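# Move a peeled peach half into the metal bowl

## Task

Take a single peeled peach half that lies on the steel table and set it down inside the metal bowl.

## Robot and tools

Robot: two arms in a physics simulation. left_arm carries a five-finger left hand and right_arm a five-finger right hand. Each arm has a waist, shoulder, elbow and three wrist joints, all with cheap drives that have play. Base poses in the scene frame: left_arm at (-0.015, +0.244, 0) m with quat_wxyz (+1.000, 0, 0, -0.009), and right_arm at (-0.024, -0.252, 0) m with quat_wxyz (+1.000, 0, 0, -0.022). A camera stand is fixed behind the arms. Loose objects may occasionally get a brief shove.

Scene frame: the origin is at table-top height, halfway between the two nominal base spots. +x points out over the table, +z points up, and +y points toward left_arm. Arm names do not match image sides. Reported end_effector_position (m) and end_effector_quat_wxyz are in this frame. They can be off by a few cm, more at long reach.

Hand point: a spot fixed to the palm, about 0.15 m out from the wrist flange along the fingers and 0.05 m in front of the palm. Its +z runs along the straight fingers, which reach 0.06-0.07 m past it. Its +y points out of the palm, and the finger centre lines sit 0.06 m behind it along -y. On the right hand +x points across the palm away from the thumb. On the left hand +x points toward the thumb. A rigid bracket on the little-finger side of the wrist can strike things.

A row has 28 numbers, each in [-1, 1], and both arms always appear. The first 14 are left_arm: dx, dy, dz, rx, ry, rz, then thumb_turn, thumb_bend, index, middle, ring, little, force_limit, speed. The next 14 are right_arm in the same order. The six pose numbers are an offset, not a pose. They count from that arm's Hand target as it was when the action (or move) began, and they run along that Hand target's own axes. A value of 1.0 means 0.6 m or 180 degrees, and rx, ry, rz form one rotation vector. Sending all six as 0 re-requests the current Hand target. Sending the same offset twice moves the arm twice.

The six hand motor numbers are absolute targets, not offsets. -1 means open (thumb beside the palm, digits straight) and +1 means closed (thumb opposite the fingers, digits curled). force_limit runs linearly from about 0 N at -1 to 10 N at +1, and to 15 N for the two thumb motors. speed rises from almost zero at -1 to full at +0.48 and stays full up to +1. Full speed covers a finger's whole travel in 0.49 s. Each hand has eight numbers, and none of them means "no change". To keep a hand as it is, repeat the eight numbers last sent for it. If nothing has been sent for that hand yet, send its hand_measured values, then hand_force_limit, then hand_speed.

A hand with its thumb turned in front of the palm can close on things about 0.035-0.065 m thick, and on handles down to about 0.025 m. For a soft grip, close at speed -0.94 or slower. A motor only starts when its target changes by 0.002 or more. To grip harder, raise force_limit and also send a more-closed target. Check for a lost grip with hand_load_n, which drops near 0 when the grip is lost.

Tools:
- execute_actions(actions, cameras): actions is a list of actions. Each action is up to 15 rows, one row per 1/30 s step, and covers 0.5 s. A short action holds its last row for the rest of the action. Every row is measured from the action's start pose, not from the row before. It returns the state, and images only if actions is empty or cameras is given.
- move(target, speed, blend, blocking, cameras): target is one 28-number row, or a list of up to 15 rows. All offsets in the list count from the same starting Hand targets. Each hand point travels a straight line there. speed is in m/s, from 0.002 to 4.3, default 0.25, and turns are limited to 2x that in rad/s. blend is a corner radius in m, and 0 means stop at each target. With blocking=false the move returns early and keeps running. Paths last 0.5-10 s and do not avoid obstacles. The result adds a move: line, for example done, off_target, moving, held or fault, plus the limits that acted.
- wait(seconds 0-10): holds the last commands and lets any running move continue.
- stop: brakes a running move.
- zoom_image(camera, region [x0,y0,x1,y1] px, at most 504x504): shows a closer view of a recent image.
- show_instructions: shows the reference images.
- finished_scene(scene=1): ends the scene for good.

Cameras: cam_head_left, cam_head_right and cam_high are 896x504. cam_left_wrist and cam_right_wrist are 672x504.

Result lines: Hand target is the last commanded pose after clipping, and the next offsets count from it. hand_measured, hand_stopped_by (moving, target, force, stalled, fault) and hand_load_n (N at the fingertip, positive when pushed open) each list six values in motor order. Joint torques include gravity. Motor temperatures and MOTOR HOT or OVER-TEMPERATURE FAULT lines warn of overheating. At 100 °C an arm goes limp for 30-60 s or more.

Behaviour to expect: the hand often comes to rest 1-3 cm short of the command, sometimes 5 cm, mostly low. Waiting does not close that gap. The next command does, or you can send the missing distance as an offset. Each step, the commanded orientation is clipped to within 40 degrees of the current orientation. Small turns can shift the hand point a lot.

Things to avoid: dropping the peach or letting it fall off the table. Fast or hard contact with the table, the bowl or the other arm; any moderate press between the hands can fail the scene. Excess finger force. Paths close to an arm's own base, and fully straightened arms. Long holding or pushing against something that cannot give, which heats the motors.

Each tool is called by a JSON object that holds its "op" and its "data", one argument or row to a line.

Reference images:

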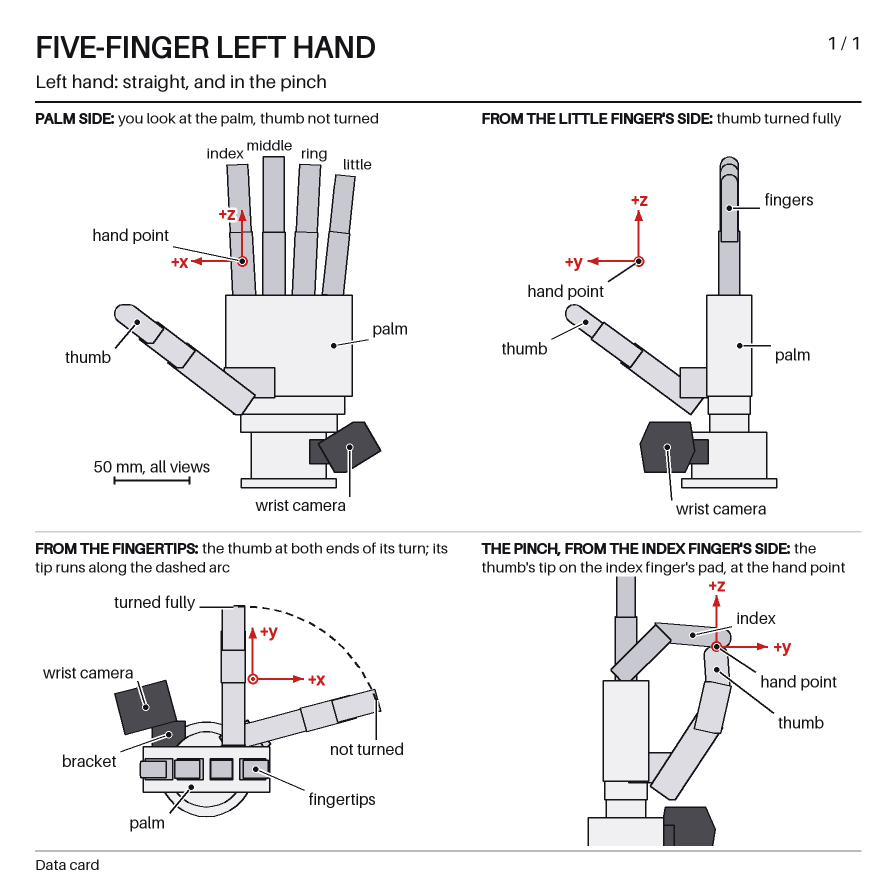

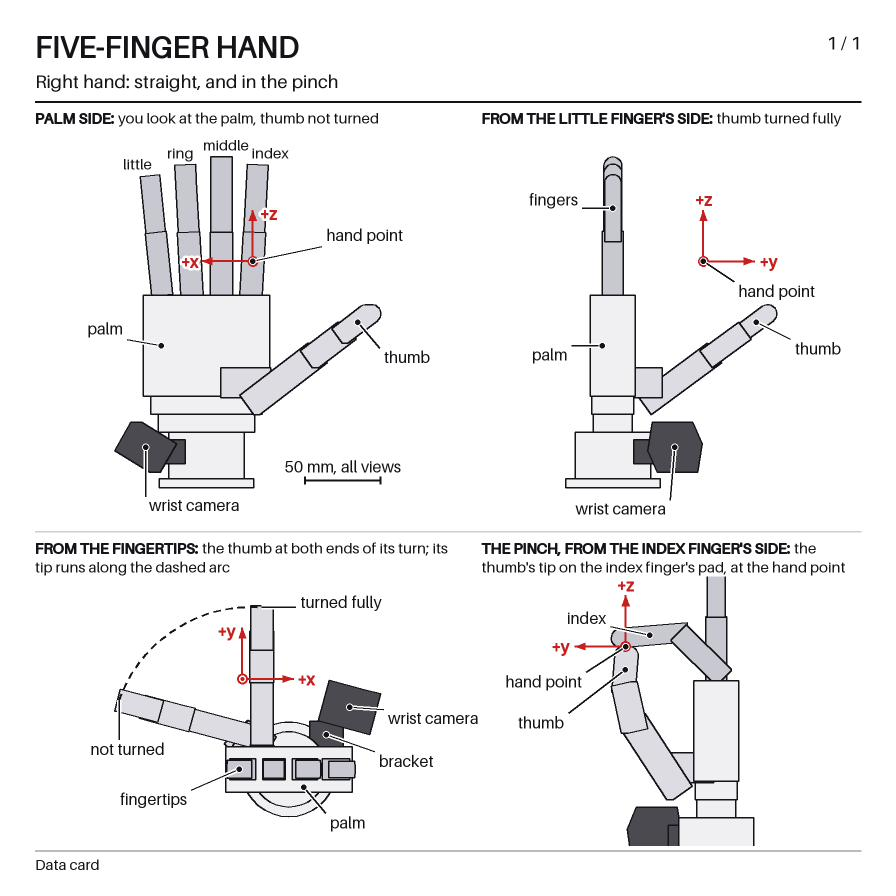

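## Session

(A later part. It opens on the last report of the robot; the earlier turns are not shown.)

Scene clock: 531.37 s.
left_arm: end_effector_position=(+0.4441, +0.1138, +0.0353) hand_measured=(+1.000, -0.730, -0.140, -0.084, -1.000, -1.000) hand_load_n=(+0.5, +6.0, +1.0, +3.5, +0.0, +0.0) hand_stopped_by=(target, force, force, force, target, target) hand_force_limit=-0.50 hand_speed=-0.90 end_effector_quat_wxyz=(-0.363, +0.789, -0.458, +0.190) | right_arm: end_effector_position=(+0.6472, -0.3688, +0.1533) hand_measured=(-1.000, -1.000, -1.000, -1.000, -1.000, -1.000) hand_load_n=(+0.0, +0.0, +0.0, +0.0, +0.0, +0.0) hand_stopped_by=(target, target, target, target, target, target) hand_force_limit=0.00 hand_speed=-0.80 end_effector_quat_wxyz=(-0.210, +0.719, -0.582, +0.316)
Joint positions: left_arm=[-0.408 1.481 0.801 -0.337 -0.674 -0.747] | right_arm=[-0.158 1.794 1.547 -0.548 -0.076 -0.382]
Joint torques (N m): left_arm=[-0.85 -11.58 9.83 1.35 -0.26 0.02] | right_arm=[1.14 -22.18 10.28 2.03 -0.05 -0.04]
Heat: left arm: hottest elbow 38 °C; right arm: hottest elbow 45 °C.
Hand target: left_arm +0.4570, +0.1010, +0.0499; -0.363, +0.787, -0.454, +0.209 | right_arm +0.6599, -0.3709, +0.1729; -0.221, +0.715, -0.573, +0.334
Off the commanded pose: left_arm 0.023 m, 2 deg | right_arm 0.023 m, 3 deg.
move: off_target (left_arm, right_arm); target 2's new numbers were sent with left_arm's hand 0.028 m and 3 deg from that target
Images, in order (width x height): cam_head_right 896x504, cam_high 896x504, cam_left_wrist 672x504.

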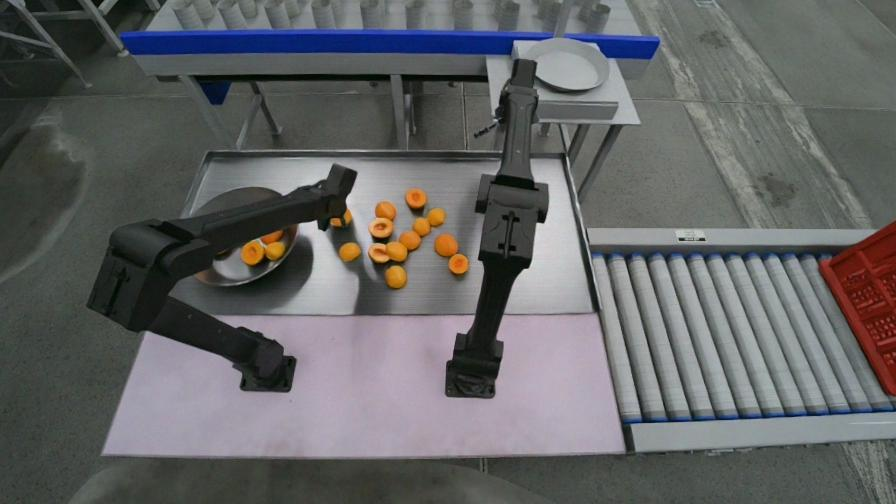

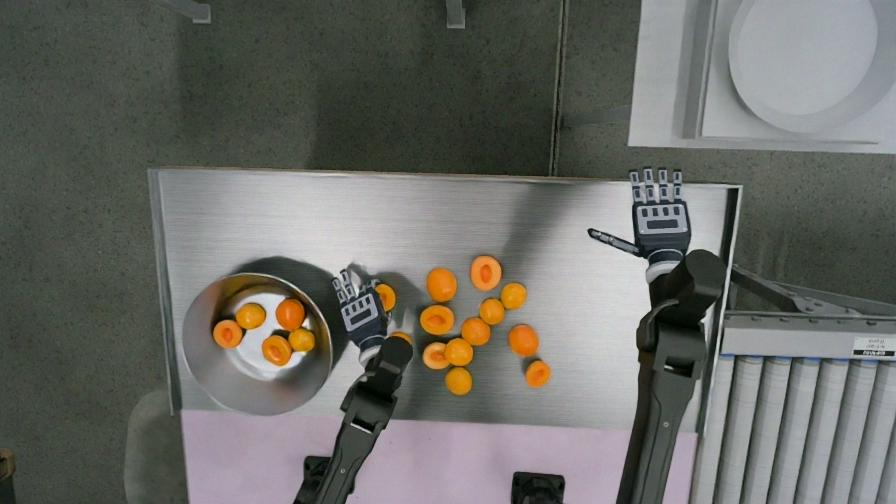

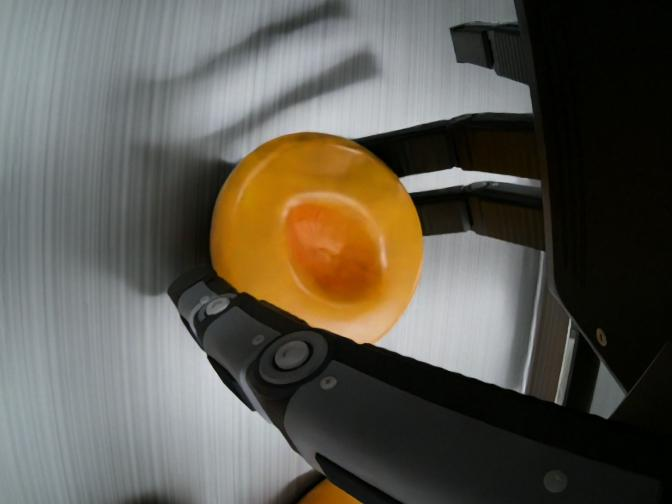

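{"op": "move", "data": {
  "target": [
    [0,0,0,0,0,0,1,0.2,0.15,0.15,-1,-1,-0.2,-0.9,0,0,0,0,0,0,-1,-1,-1,-1,-1,-1,0,-0.8],
    [0,-0.101,-0.0867,0,0,0,1,0.2,0.15,0.15,-1,-1,-0.2,-0.9,0,0,0,0,0,0,-1,-1,-1,-1,-1,-1,0,-0.8]
  ],
  "speed": 0.1,
  "cameras": ["cam_left_wrist", "cam_high", "cam_head_right"]
}}

Scene clock: 548.37 s.
left_arm: end_effector_position=(+0.4390, +0.1162, +0.0987) hand_measured=(+1.000, -0.732, -0.104, -0.068, -1.000, -1.000) hand_load_n=(+0.0, +10.0, +4.5, +3.0, +0.0, -0.5) hand_stopped_by=(target, force, force, force, target, target) hand_force_limit=-0.20 hand_speed=-0.90 end_effector_quat_wxyz=(-0.362, +0.789, -0.463, +0.179) | right_arm: end_effector_position=(+0.6472, -0.3688, +0.1533) hand_measured=(-1.000, -1.000, -1.000, -1.000, -1.000, -1.000) hand_load_n=(+0.0, +0.0, +0.0, +0.0, +0.0, +0.0) hand_stopped_by=(target, target, target, target, target, target) hand_force_limit=0.00 hand_speed=-0.80 end_effector_quat_wxyz=(-0.210, +0.719, -0.582, +0.316)
Joint positions: left_arm=[-0.408 1.371 0.893 -0.562 -0.674 -0.747] | right_arm=[-0.158 1.794 1.547 -0.548 -0.076 -0.382]
Joint torques (N m): left_arm=[-0.85 -11.69 12.77 0.69 -0.28 0.02] | right_arm=[1.03 -22.07 10.29 2.03 -0.05 -0.04]
Heat: left arm: hottest elbow 39 °C; right arm: hottest elbow 45 °C.
Hand target: left_arm +0.4569, +0.1008, +0.1298; -0.363, +0.787, -0.454, +0.209 | right_arm +0.6599, -0.3709, +0.1729; -0.221, +0.715, -0.573, +0.334
Off the commanded pose: left_arm 0.039 m, 3 deg | right_arm 0.023 m, 3 deg.
move: off_target (left_arm, right_arm)
Images, in order (width x height): cam_head_right 896x504, cam_high 896x504, cam_left_wrist 672x504.

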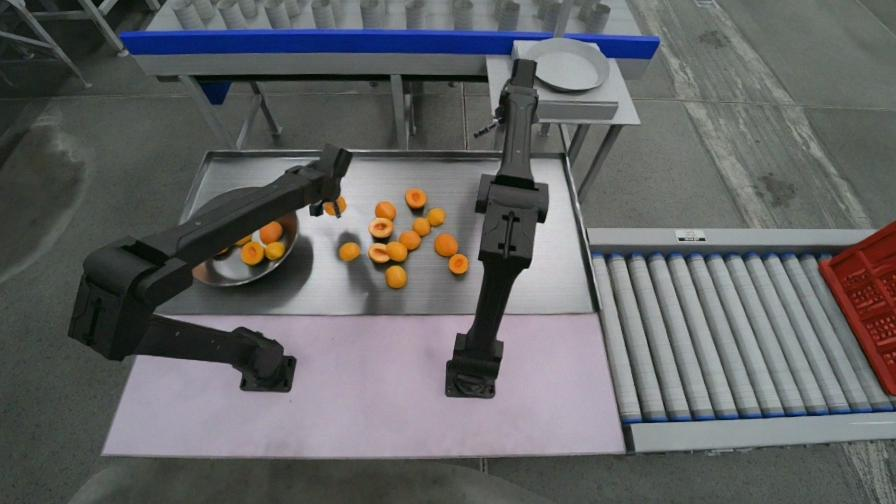

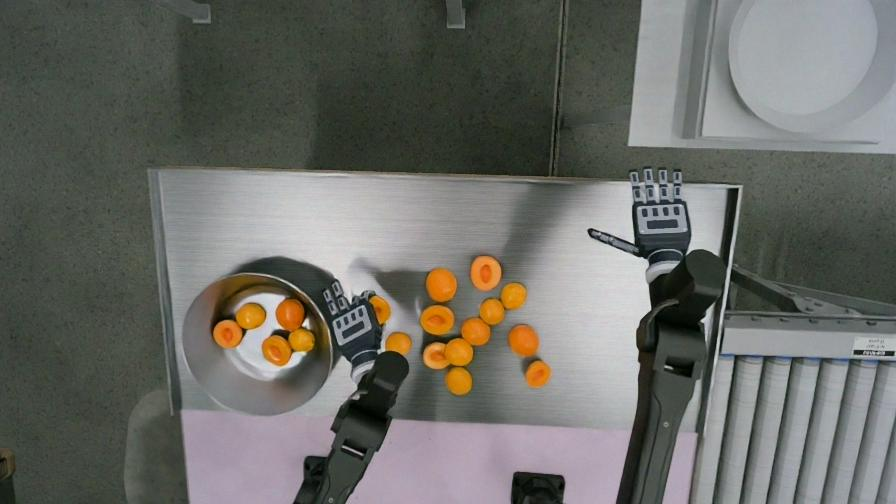

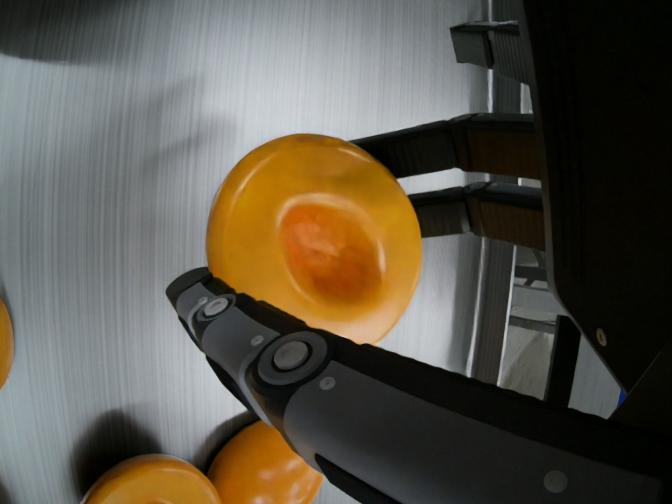

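{"op": "move", "data": {
  "target": [
    [0,-0.133,-0.114,0,0,0,1,0.2,0.15,0.15,-1,-1,-0.2,-0.9,0,0,0,0,0,0,-1,-1,-1,-1,-1,-1,0,-0.8],
    [-0.5105,-0.1843,-0.0537,0,0,0,1,0.2,0.15,0.15,-1,-1,-0.2,-0.9,0,0,0,0,0,0,-1,-1,-1,-1,-1,-1,0,-0.8]
  ],
  "speed": 0.2,
  "blend": [0.04,0],
  "cameras": ["all"]
}}

Scene clock: 580.07 s.
left_arm: end_effector_position=(+0.3400, +0.3831, +0.2270) hand_measured=(+1.000, -0.732, -0.104, -0.068, -1.000, -1.000) hand_load_n=(+0.0, +10.0, +4.5, +3.0, +0.0, +0.0) hand_stopped_by=(target, force, force, force, target, target) hand_force_limit=-0.20 hand_speed=-0.90 end_effector_quat_wxyz=(-0.342, +0.797, -0.455, +0.201) | right_arm: end_effector_position=(+0.6472, -0.3688, +0.1533) hand_measured=(-1.000, -1.000, -1.000, -1.000, -1.000, -1.000) hand_load_n=(+0.0, +0.0, +0.0, +0.0, +0.0, +0.0) hand_stopped_by=(target, target, target, target, target, target) hand_force_limit=0.00 hand_speed=-0.80 end_effector_quat_wxyz=(-0.210, +0.719, -0.582, +0.316)
Joint positions: left_arm=[0.451 0.908 0.865 -0.714 -0.065 -0.073] | right_arm=[-0.158 1.794 1.547 -0.548 -0.076 -0.382]
Joint torques (N m): left_arm=[0.5 -6.12 9.33 3.64 0.09 0.22] | right_arm=[1.14 -22.18 10.28 2.04 -0.06 -0.04]
Heat: left arm: hottest elbow 41 °C; right arm: hottest elbow 45 °C.
Hand target: left_arm +0.3447, +0.3896, +0.2352; -0.363, +0.787, -0.454, +0.209 | right_arm +0.6599, -0.3709, +0.1729; -0.221, +0.715, -0.573, +0.334
Off the commanded pose: left_arm 0.011 m, 3 deg | right_arm 0.023 m, 3 deg.
move: off_target (left_arm, right_arm)

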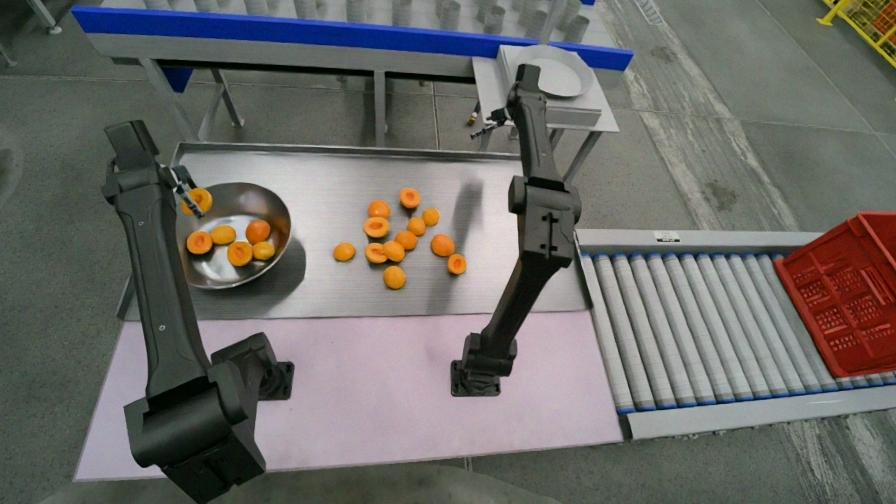

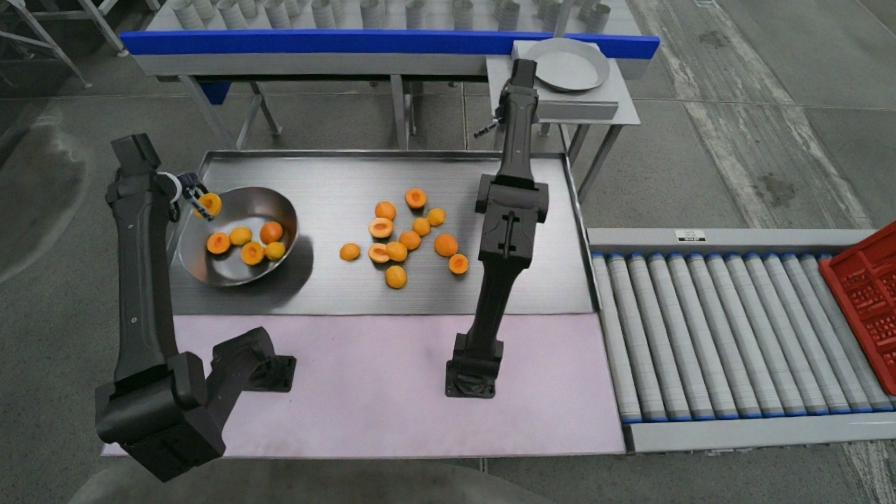

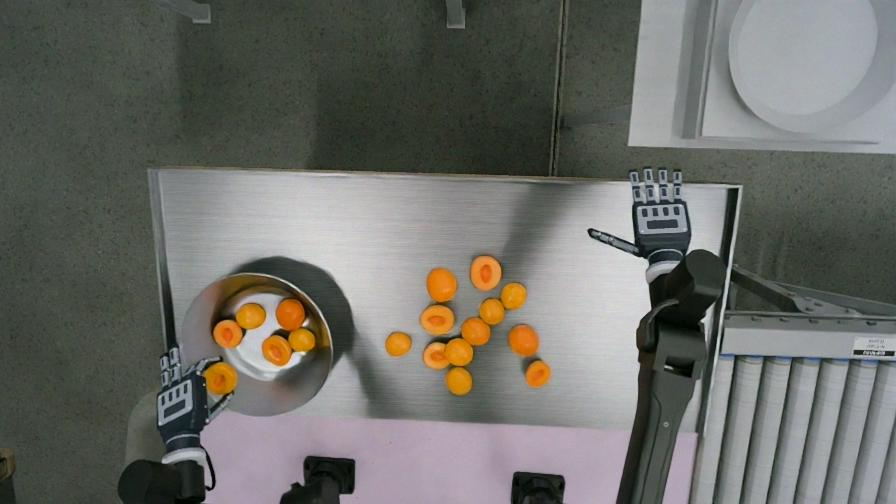

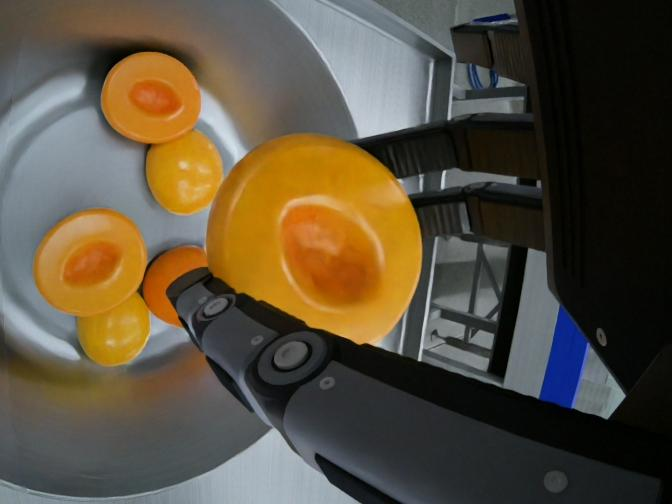

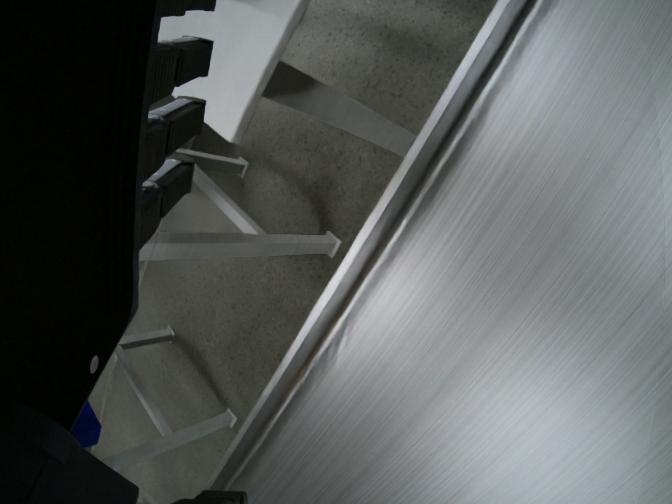

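{"op": "move", "data": {
  "target": [-0.045,0.137,0.122,0,0,0,1,0.2,0.15,0.15,-1,-1,-0.2,-0.9,0,0,0,0,0,0,-1,-1,-1,-1,-1,-1,0,-0.8],
  "speed": 0.15,
  "cameras": ["all"]
}}

Scene clock: 603.13 s.
left_arm: end_effector_position=(+0.3264, +0.4105, +0.1211) hand_measured=(+1.000, -0.732, -0.104, -0.068, -1.000, -1.000) hand_load_n=(+0.0, +9.5, +4.5, +3.0, +0.0, +0.0) hand_stopped_by=(target, force, force, force, target, target) hand_force_limit=-0.20 hand_speed=-0.90 end_effector_quat_wxyz=(-0.349, +0.798, -0.449, +0.200) | right_arm: end_effector_position=(+0.6472, -0.3688, +0.1533) hand_measured=(-1.000, -1.000, -1.000, -1.000, -1.000, -1.000) hand_load_n=(-0.5, +0.0, +0.0, +0.0, +0.0, +0.0) hand_stopped_by=(target, target, target, target, target, target) hand_force_limit=0.00 hand_speed=-0.80 end_effector_quat_wxyz=(-0.210, +0.719, -0.582, +0.316)
Joint positions: left_arm=[0.554 0.971 0.611 -0.383 -0.002 -0.009] | right_arm=[-0.158 1.794 1.547 -0.548 -0.076 -0.382]
Joint torques (N m): left_arm=[0.56 -5.48 8.92 3.69 0.13 0.22] | right_arm=[1.08 -22.24 10.24 2.03 -0.06 -0.04]
Heat: left arm: hottest elbow 40 °C; right arm: hottest elbow 46 °C.
Hand target: left_arm +0.3330, +0.4142, +0.1252; -0.363, +0.787, -0.454, +0.209 | right_arm +0.6599, -0.3709, +0.1729; -0.221, +0.715, -0.573, +0.334
Off the commanded pose: left_arm 0.009 m, 2 deg | right_arm 0.023 m, 3 deg.
move: off_target (right_arm)

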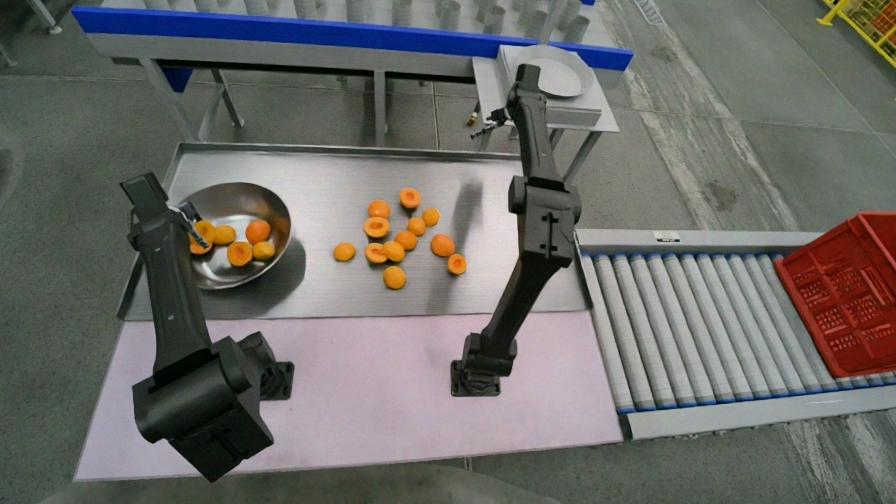

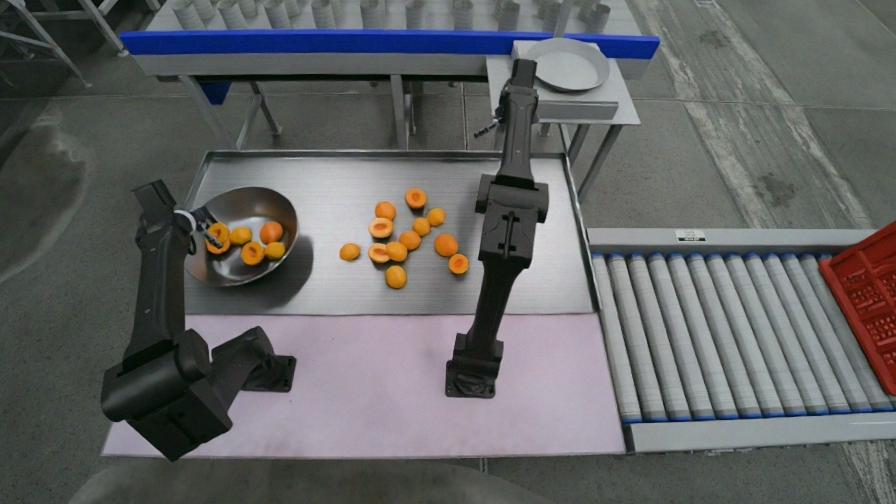

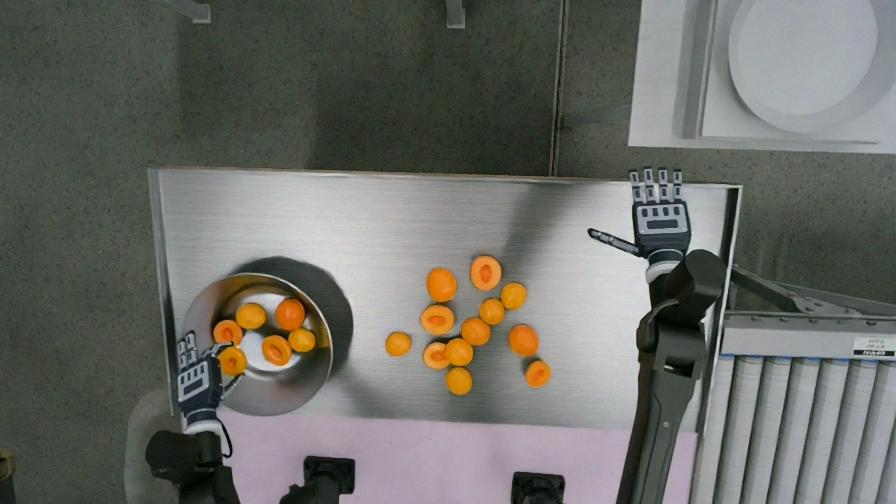

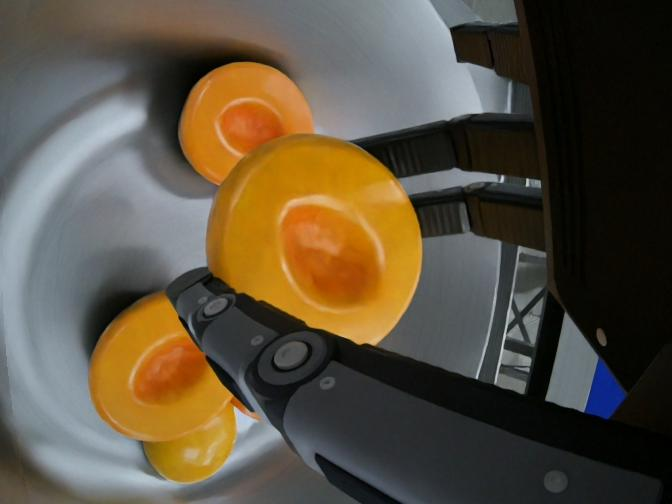

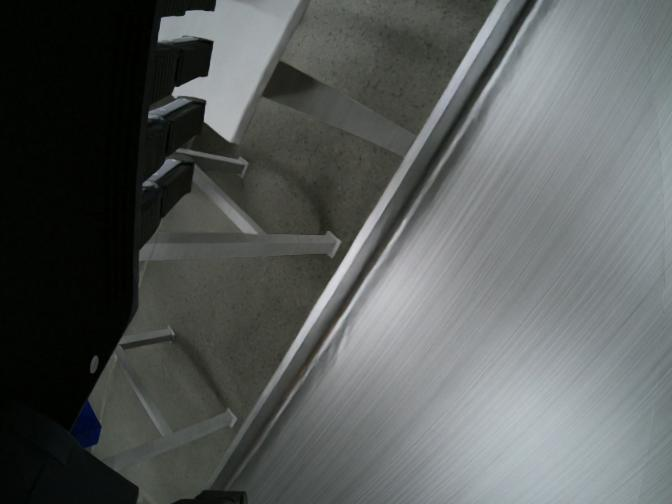

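{"op": "move", "data": {
  "target": [-0.0042,0.0768,0.0385,0,0,0,1,0.2,0.15,0.15,-1,-1,-0.2,-0.9,0,0,0,0,0,0,-1,-1,-1,-1,-1,-1,0,-0.8],
  "speed": 0.1,
  "cameras": ["cam_head_right", "cam_left_wrist", "cam_high"]
}}

{"op": "zoom_image", "data": {
  "camera": "cam_high",
  "region": [150, 260, 350, 440]
}}

{"op": "zoom_image", "data": {
  "camera": "cam_head_right",
  "region": [110, 160, 320, 310]
}}

Scene clock: 627.03 s.
left_arm: end_effector_position=(+0.3167, +0.4032, +0.0718) hand_measured=(+1.000, -0.732, -0.104, -0.068, -1.000, -1.000) hand_load_n=(-0.5, +10.0, +4.5, +3.0, -0.5, +0.0) hand_stopped_by=(target, force, force, force, target, target) hand_force_limit=-0.20 hand_speed=-0.90 end_effector_quat_wxyz=(-0.348, +0.795, -0.454, +0.202) | right_arm: end_effector_position=(+0.6472, -0.3688, +0.1533) hand_measured=(-1.000, -1.000, -1.000, -1.000, -1.000, -1.000) hand_load_n=(+0.0, +0.0, +0.0, +0.0, +0.0, +0.0) hand_stopped_by=(target, target, target, target, target, target) hand_force_limit=0.00 hand_speed=-0.80 end_effector_quat_wxyz=(-0.210, +0.719, -0.582, +0.316)
Joint positions: left_arm=[0.554 1.011 0.489 -0.22 0.007 -0.001] | right_arm=[-0.158 1.794 1.547 -0.548 -0.076 -0.382]
Joint torques (N m): left_arm=[0.62 -5.25 8.29 3.69 0.13 0.22] | right_arm=[1.03 -22.24 10.26 2.03 -0.05 -0.04]
Heat: left arm: hottest elbow 40 °C; right arm: hottest elbow 46 °C.
Hand target: left_arm +0.3210, +0.4102, +0.0752; -0.363, +0.787, -0.454, +0.209 | right_arm +0.6599, -0.3709, +0.1729; -0.221, +0.715, -0.573, +0.334
Off the commanded pose: left_arm 0.009 m, 2 deg | right_arm 0.023 m, 3 deg.
move: off_target (right_arm)
Images, in order (width x height): cam_head_right 896x504, cam_high 896x504, cam_left_wrist 672x504.

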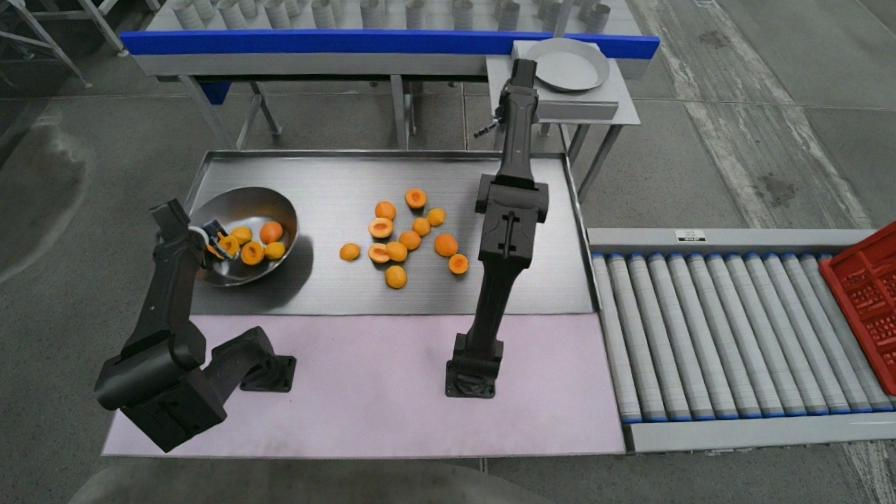

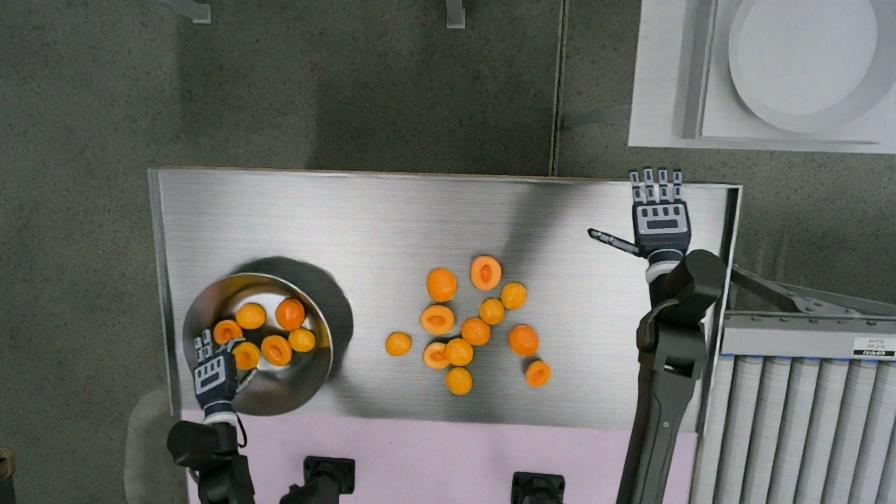

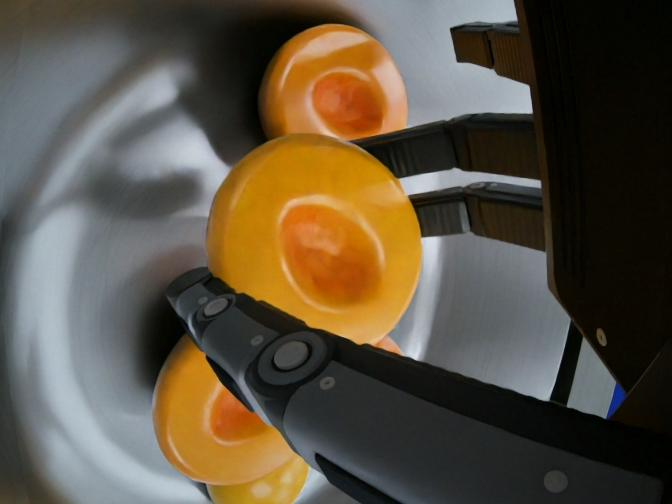

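Scaled by 2.520 from the camera's 896x504 image, which has a finer 1280x720 frame.

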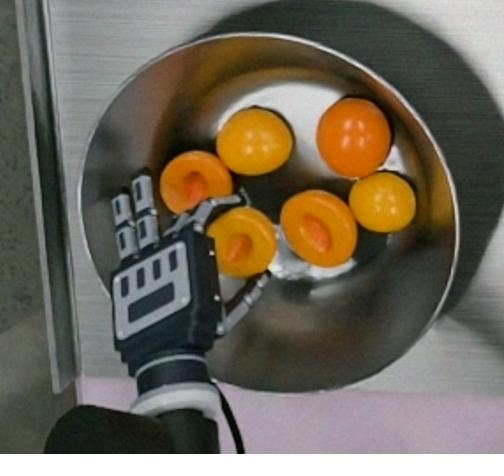

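Scaled by 2.400 from the camera's 896x504 image, which has a finer 1280x720 frame.

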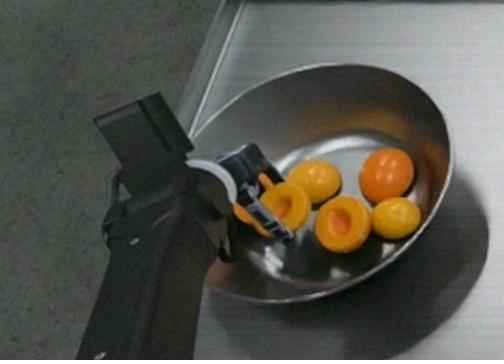

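{"op": "move", "data": {
  "target": [-0.0017,0.036,0.0093,0,0,0,1,0.2,0.15,0.15,-1,-1,-0.2,-0.9,0,0,0,0,0,0,-1,-1,-1,-1,-1,-1,0,-0.8],
  "speed": 0.08,
  "cameras": ["cam_head_right", "cam_left_wrist", "cam_high"]
}}

{"op": "zoom_image", "data": {
  "camera": "cam_high",
  "region": [150, 260, 350, 440]
}}

{"op": "zoom_image", "data": {
  "camera": "cam_head_right",
  "region": [110, 160, 320, 310]
}}

Scene clock: 643.83 s.
left_arm: end_effector_position=(+0.3091, +0.3992, +0.0541) hand_measured=(+1.000, -0.732, -0.104, -0.068, -1.000, -1.000) hand_load_n=(-0.5, +9.5, +4.5, +3.0, +0.0, -0.5) hand_stopped_by=(target, force, force, force, target, target) hand_force_limit=-0.20 hand_speed=-0.90 end_effector_quat_wxyz=(-0.351, +0.792, -0.456, +0.203) | right_arm: end_effector_position=(+0.6472, -0.3688, +0.1533) hand_measured=(-1.000, -1.000, -1.000, -1.000, -1.000, -1.000) hand_load_n=(+0.0, +0.0, +0.0, +0.0, +0.5, +0.0) hand_stopped_by=(target, target, target, target, target, target) hand_force_limit=0.00 hand_speed=-0.80 end_effector_quat_wxyz=(-0.210, +0.719, -0.582, +0.316)
Joint positions: left_arm=[0.555 1.017 0.436 -0.154 0.01 0.007] | right_arm=[-0.158 1.794 1.547 -0.548 -0.076 -0.382]
Joint torques (N m): left_arm=[0.56 -4.78 7.84 3.7 0.12 0.21] | right_arm=[1.14 -22.07 10.3 2.03 -0.05 -0.04]
Heat: left arm: hottest elbow 39 °C; right arm: hottest elbow 46 °C.
Hand target: left_arm +0.3120, +0.4062, +0.0551; -0.363, +0.787, -0.454, +0.209 | right_arm +0.6599, -0.3709, +0.1729; -0.221, +0.715, -0.573, +0.334
Off the commanded pose: left_arm 0.008 m, 2 deg | right_arm 0.023 m, 3 deg.
move: off_target (right_arm)
Images, in order (width x height): cam_head_right 896x504, cam_high 896x504, cam_left_wrist 672x504.

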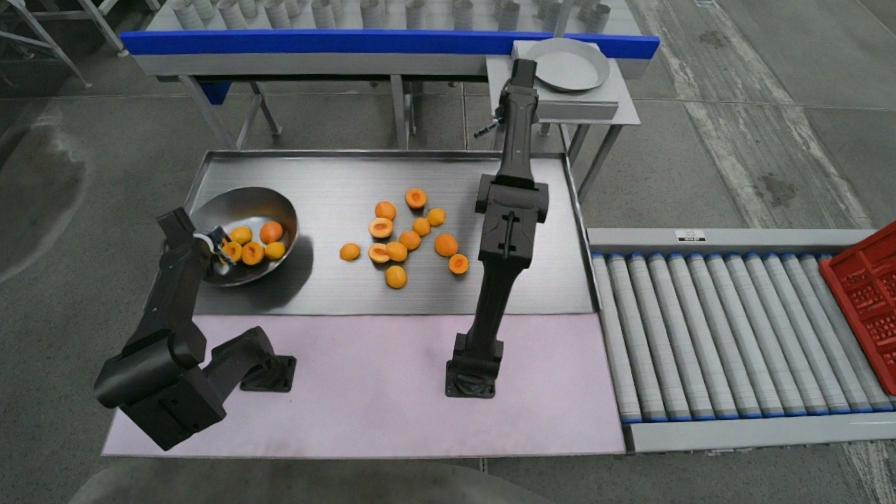

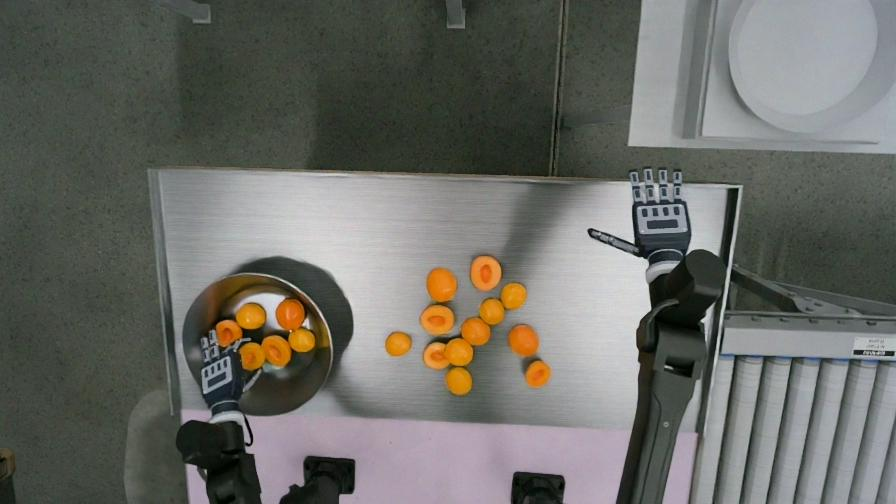

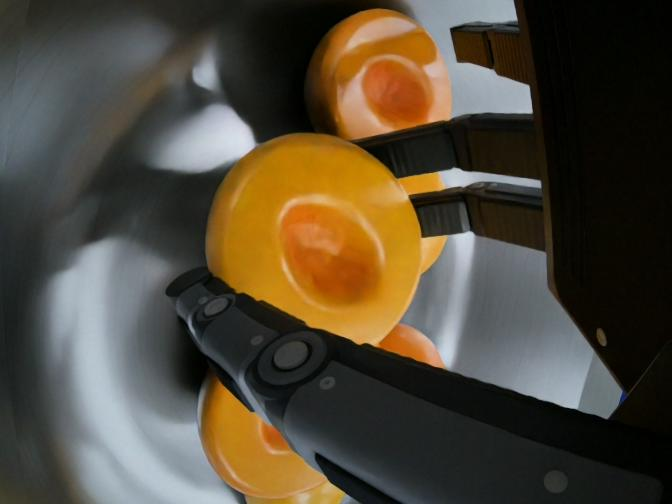

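Scaled by 2.520 from the camera's 896x504 image, which has a finer 1280x720 frame.

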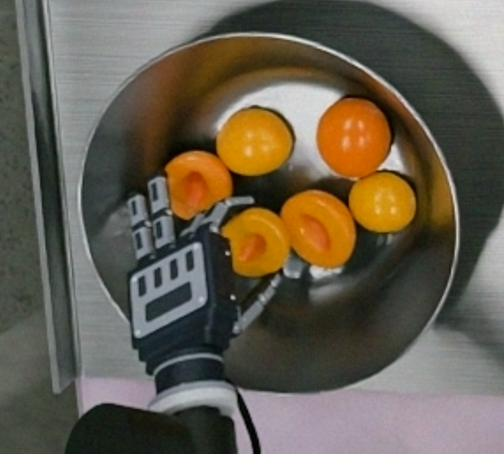

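Scaled by 2.400 from the camera's 896x504 image, which has a finer 1280x720 frame.

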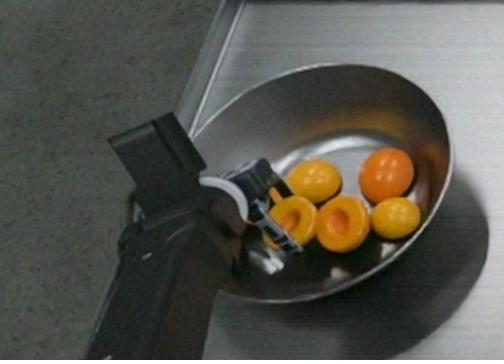

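{"op": "move", "data": {
  "target": [0,0,0,0,0,0,1,-1,-0.4,-0.4,-1,-1,-0.2,-0.6,0,0,0,0,0,0,-1,-1,-1,-1,-1,-1,0,-0.8],
  "speed": 0.08,
  "cameras": ["cam_head_right", "cam_left_wrist", "cam_high"]
}}

{"op": "zoom_image", "data": {
  "camera": "cam_high",
  "region": [150, 260, 350, 440]
}}

Scene clock: 653.27 s.
left_arm: end_effector_position=(+0.3090, +0.3943, +0.0520) hand_measured=(+1.000, -1.000, -0.400, -0.398, -1.000, -1.000) hand_load_n=(+0.0, +0.0, +0.0, -3.0, +0.5, +0.0) hand_stopped_by=(target, target, target, target, target, target) hand_force_limit=-0.20 hand_speed=-0.60 end_effector_quat_wxyz=(-0.344, +0.792, -0.458, +0.211) | right_arm: end_effector_position=(+0.6472, -0.3688, +0.1533) hand_measured=(-1.000, -1.000, -1.000, -1.000, -1.000, -1.000) hand_load_n=(+0.0, +0.0, +0.0, +0.0, +0.0, +0.0) hand_stopped_by=(target, target, target, target, target, target) hand_force_limit=0.00 hand_speed=-0.80 end_effector_quat_wxyz=(-0.210, +0.719, -0.582, +0.316)
Joint positions: left_arm=[0.555 1.018 0.431 -0.154 0.03 0.002] | right_arm=[-0.158 1.794 1.547 -0.548 -0.076 -0.382]
Joint torques (N m): left_arm=[0.62 -4.84 8.14 3.71 -0.13 0.21] | right_arm=[1.14 -22.18 10.26 2.04 -0.05 -0.05]
Heat: left arm: hottest elbow 39 °C; right arm: hottest elbow 46 °C.
Hand target: left_arm +0.3120, +0.4062, +0.0551; -0.363, +0.787, -0.454, +0.209 | right_arm +0.6599, -0.3709, +0.1729; -0.221, +0.715, -0.573, +0.334
Off the commanded pose: left_arm 0.013 m, 2 deg | right_arm 0.023 m, 3 deg.
move: off_target (left_arm, right_arm)
Images, in order (width x height): cam_head_right 896x504, cam_high 896x504, cam_left_wrist 672x504.

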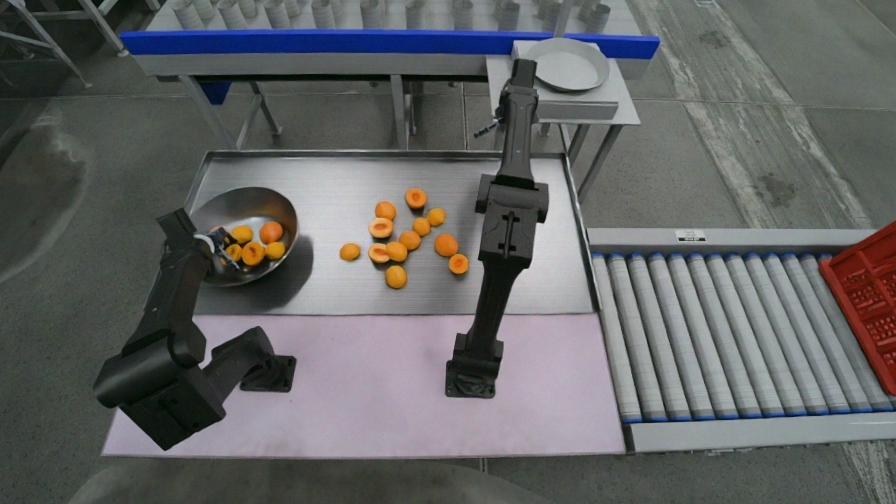

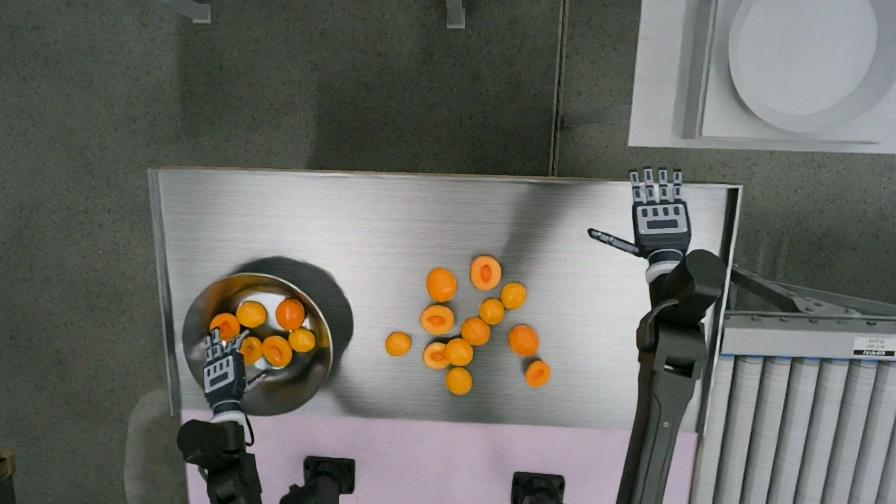

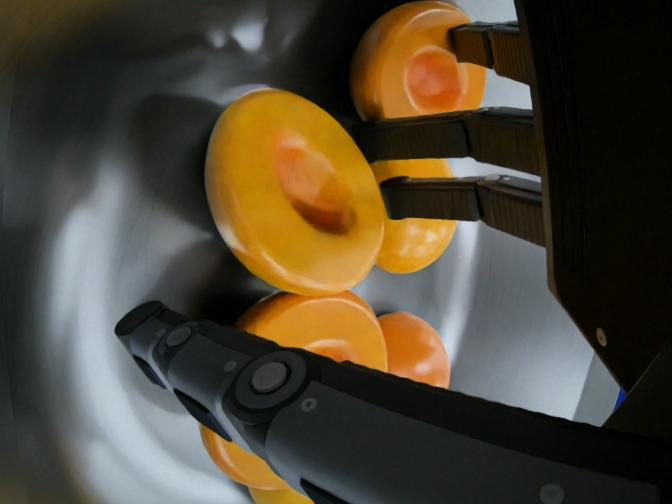

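Scaled by 2.520 from the camera's 896x504 image, which has a finer 1280x720 frame.

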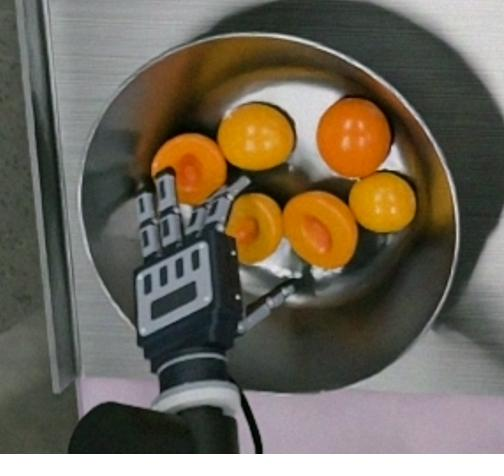

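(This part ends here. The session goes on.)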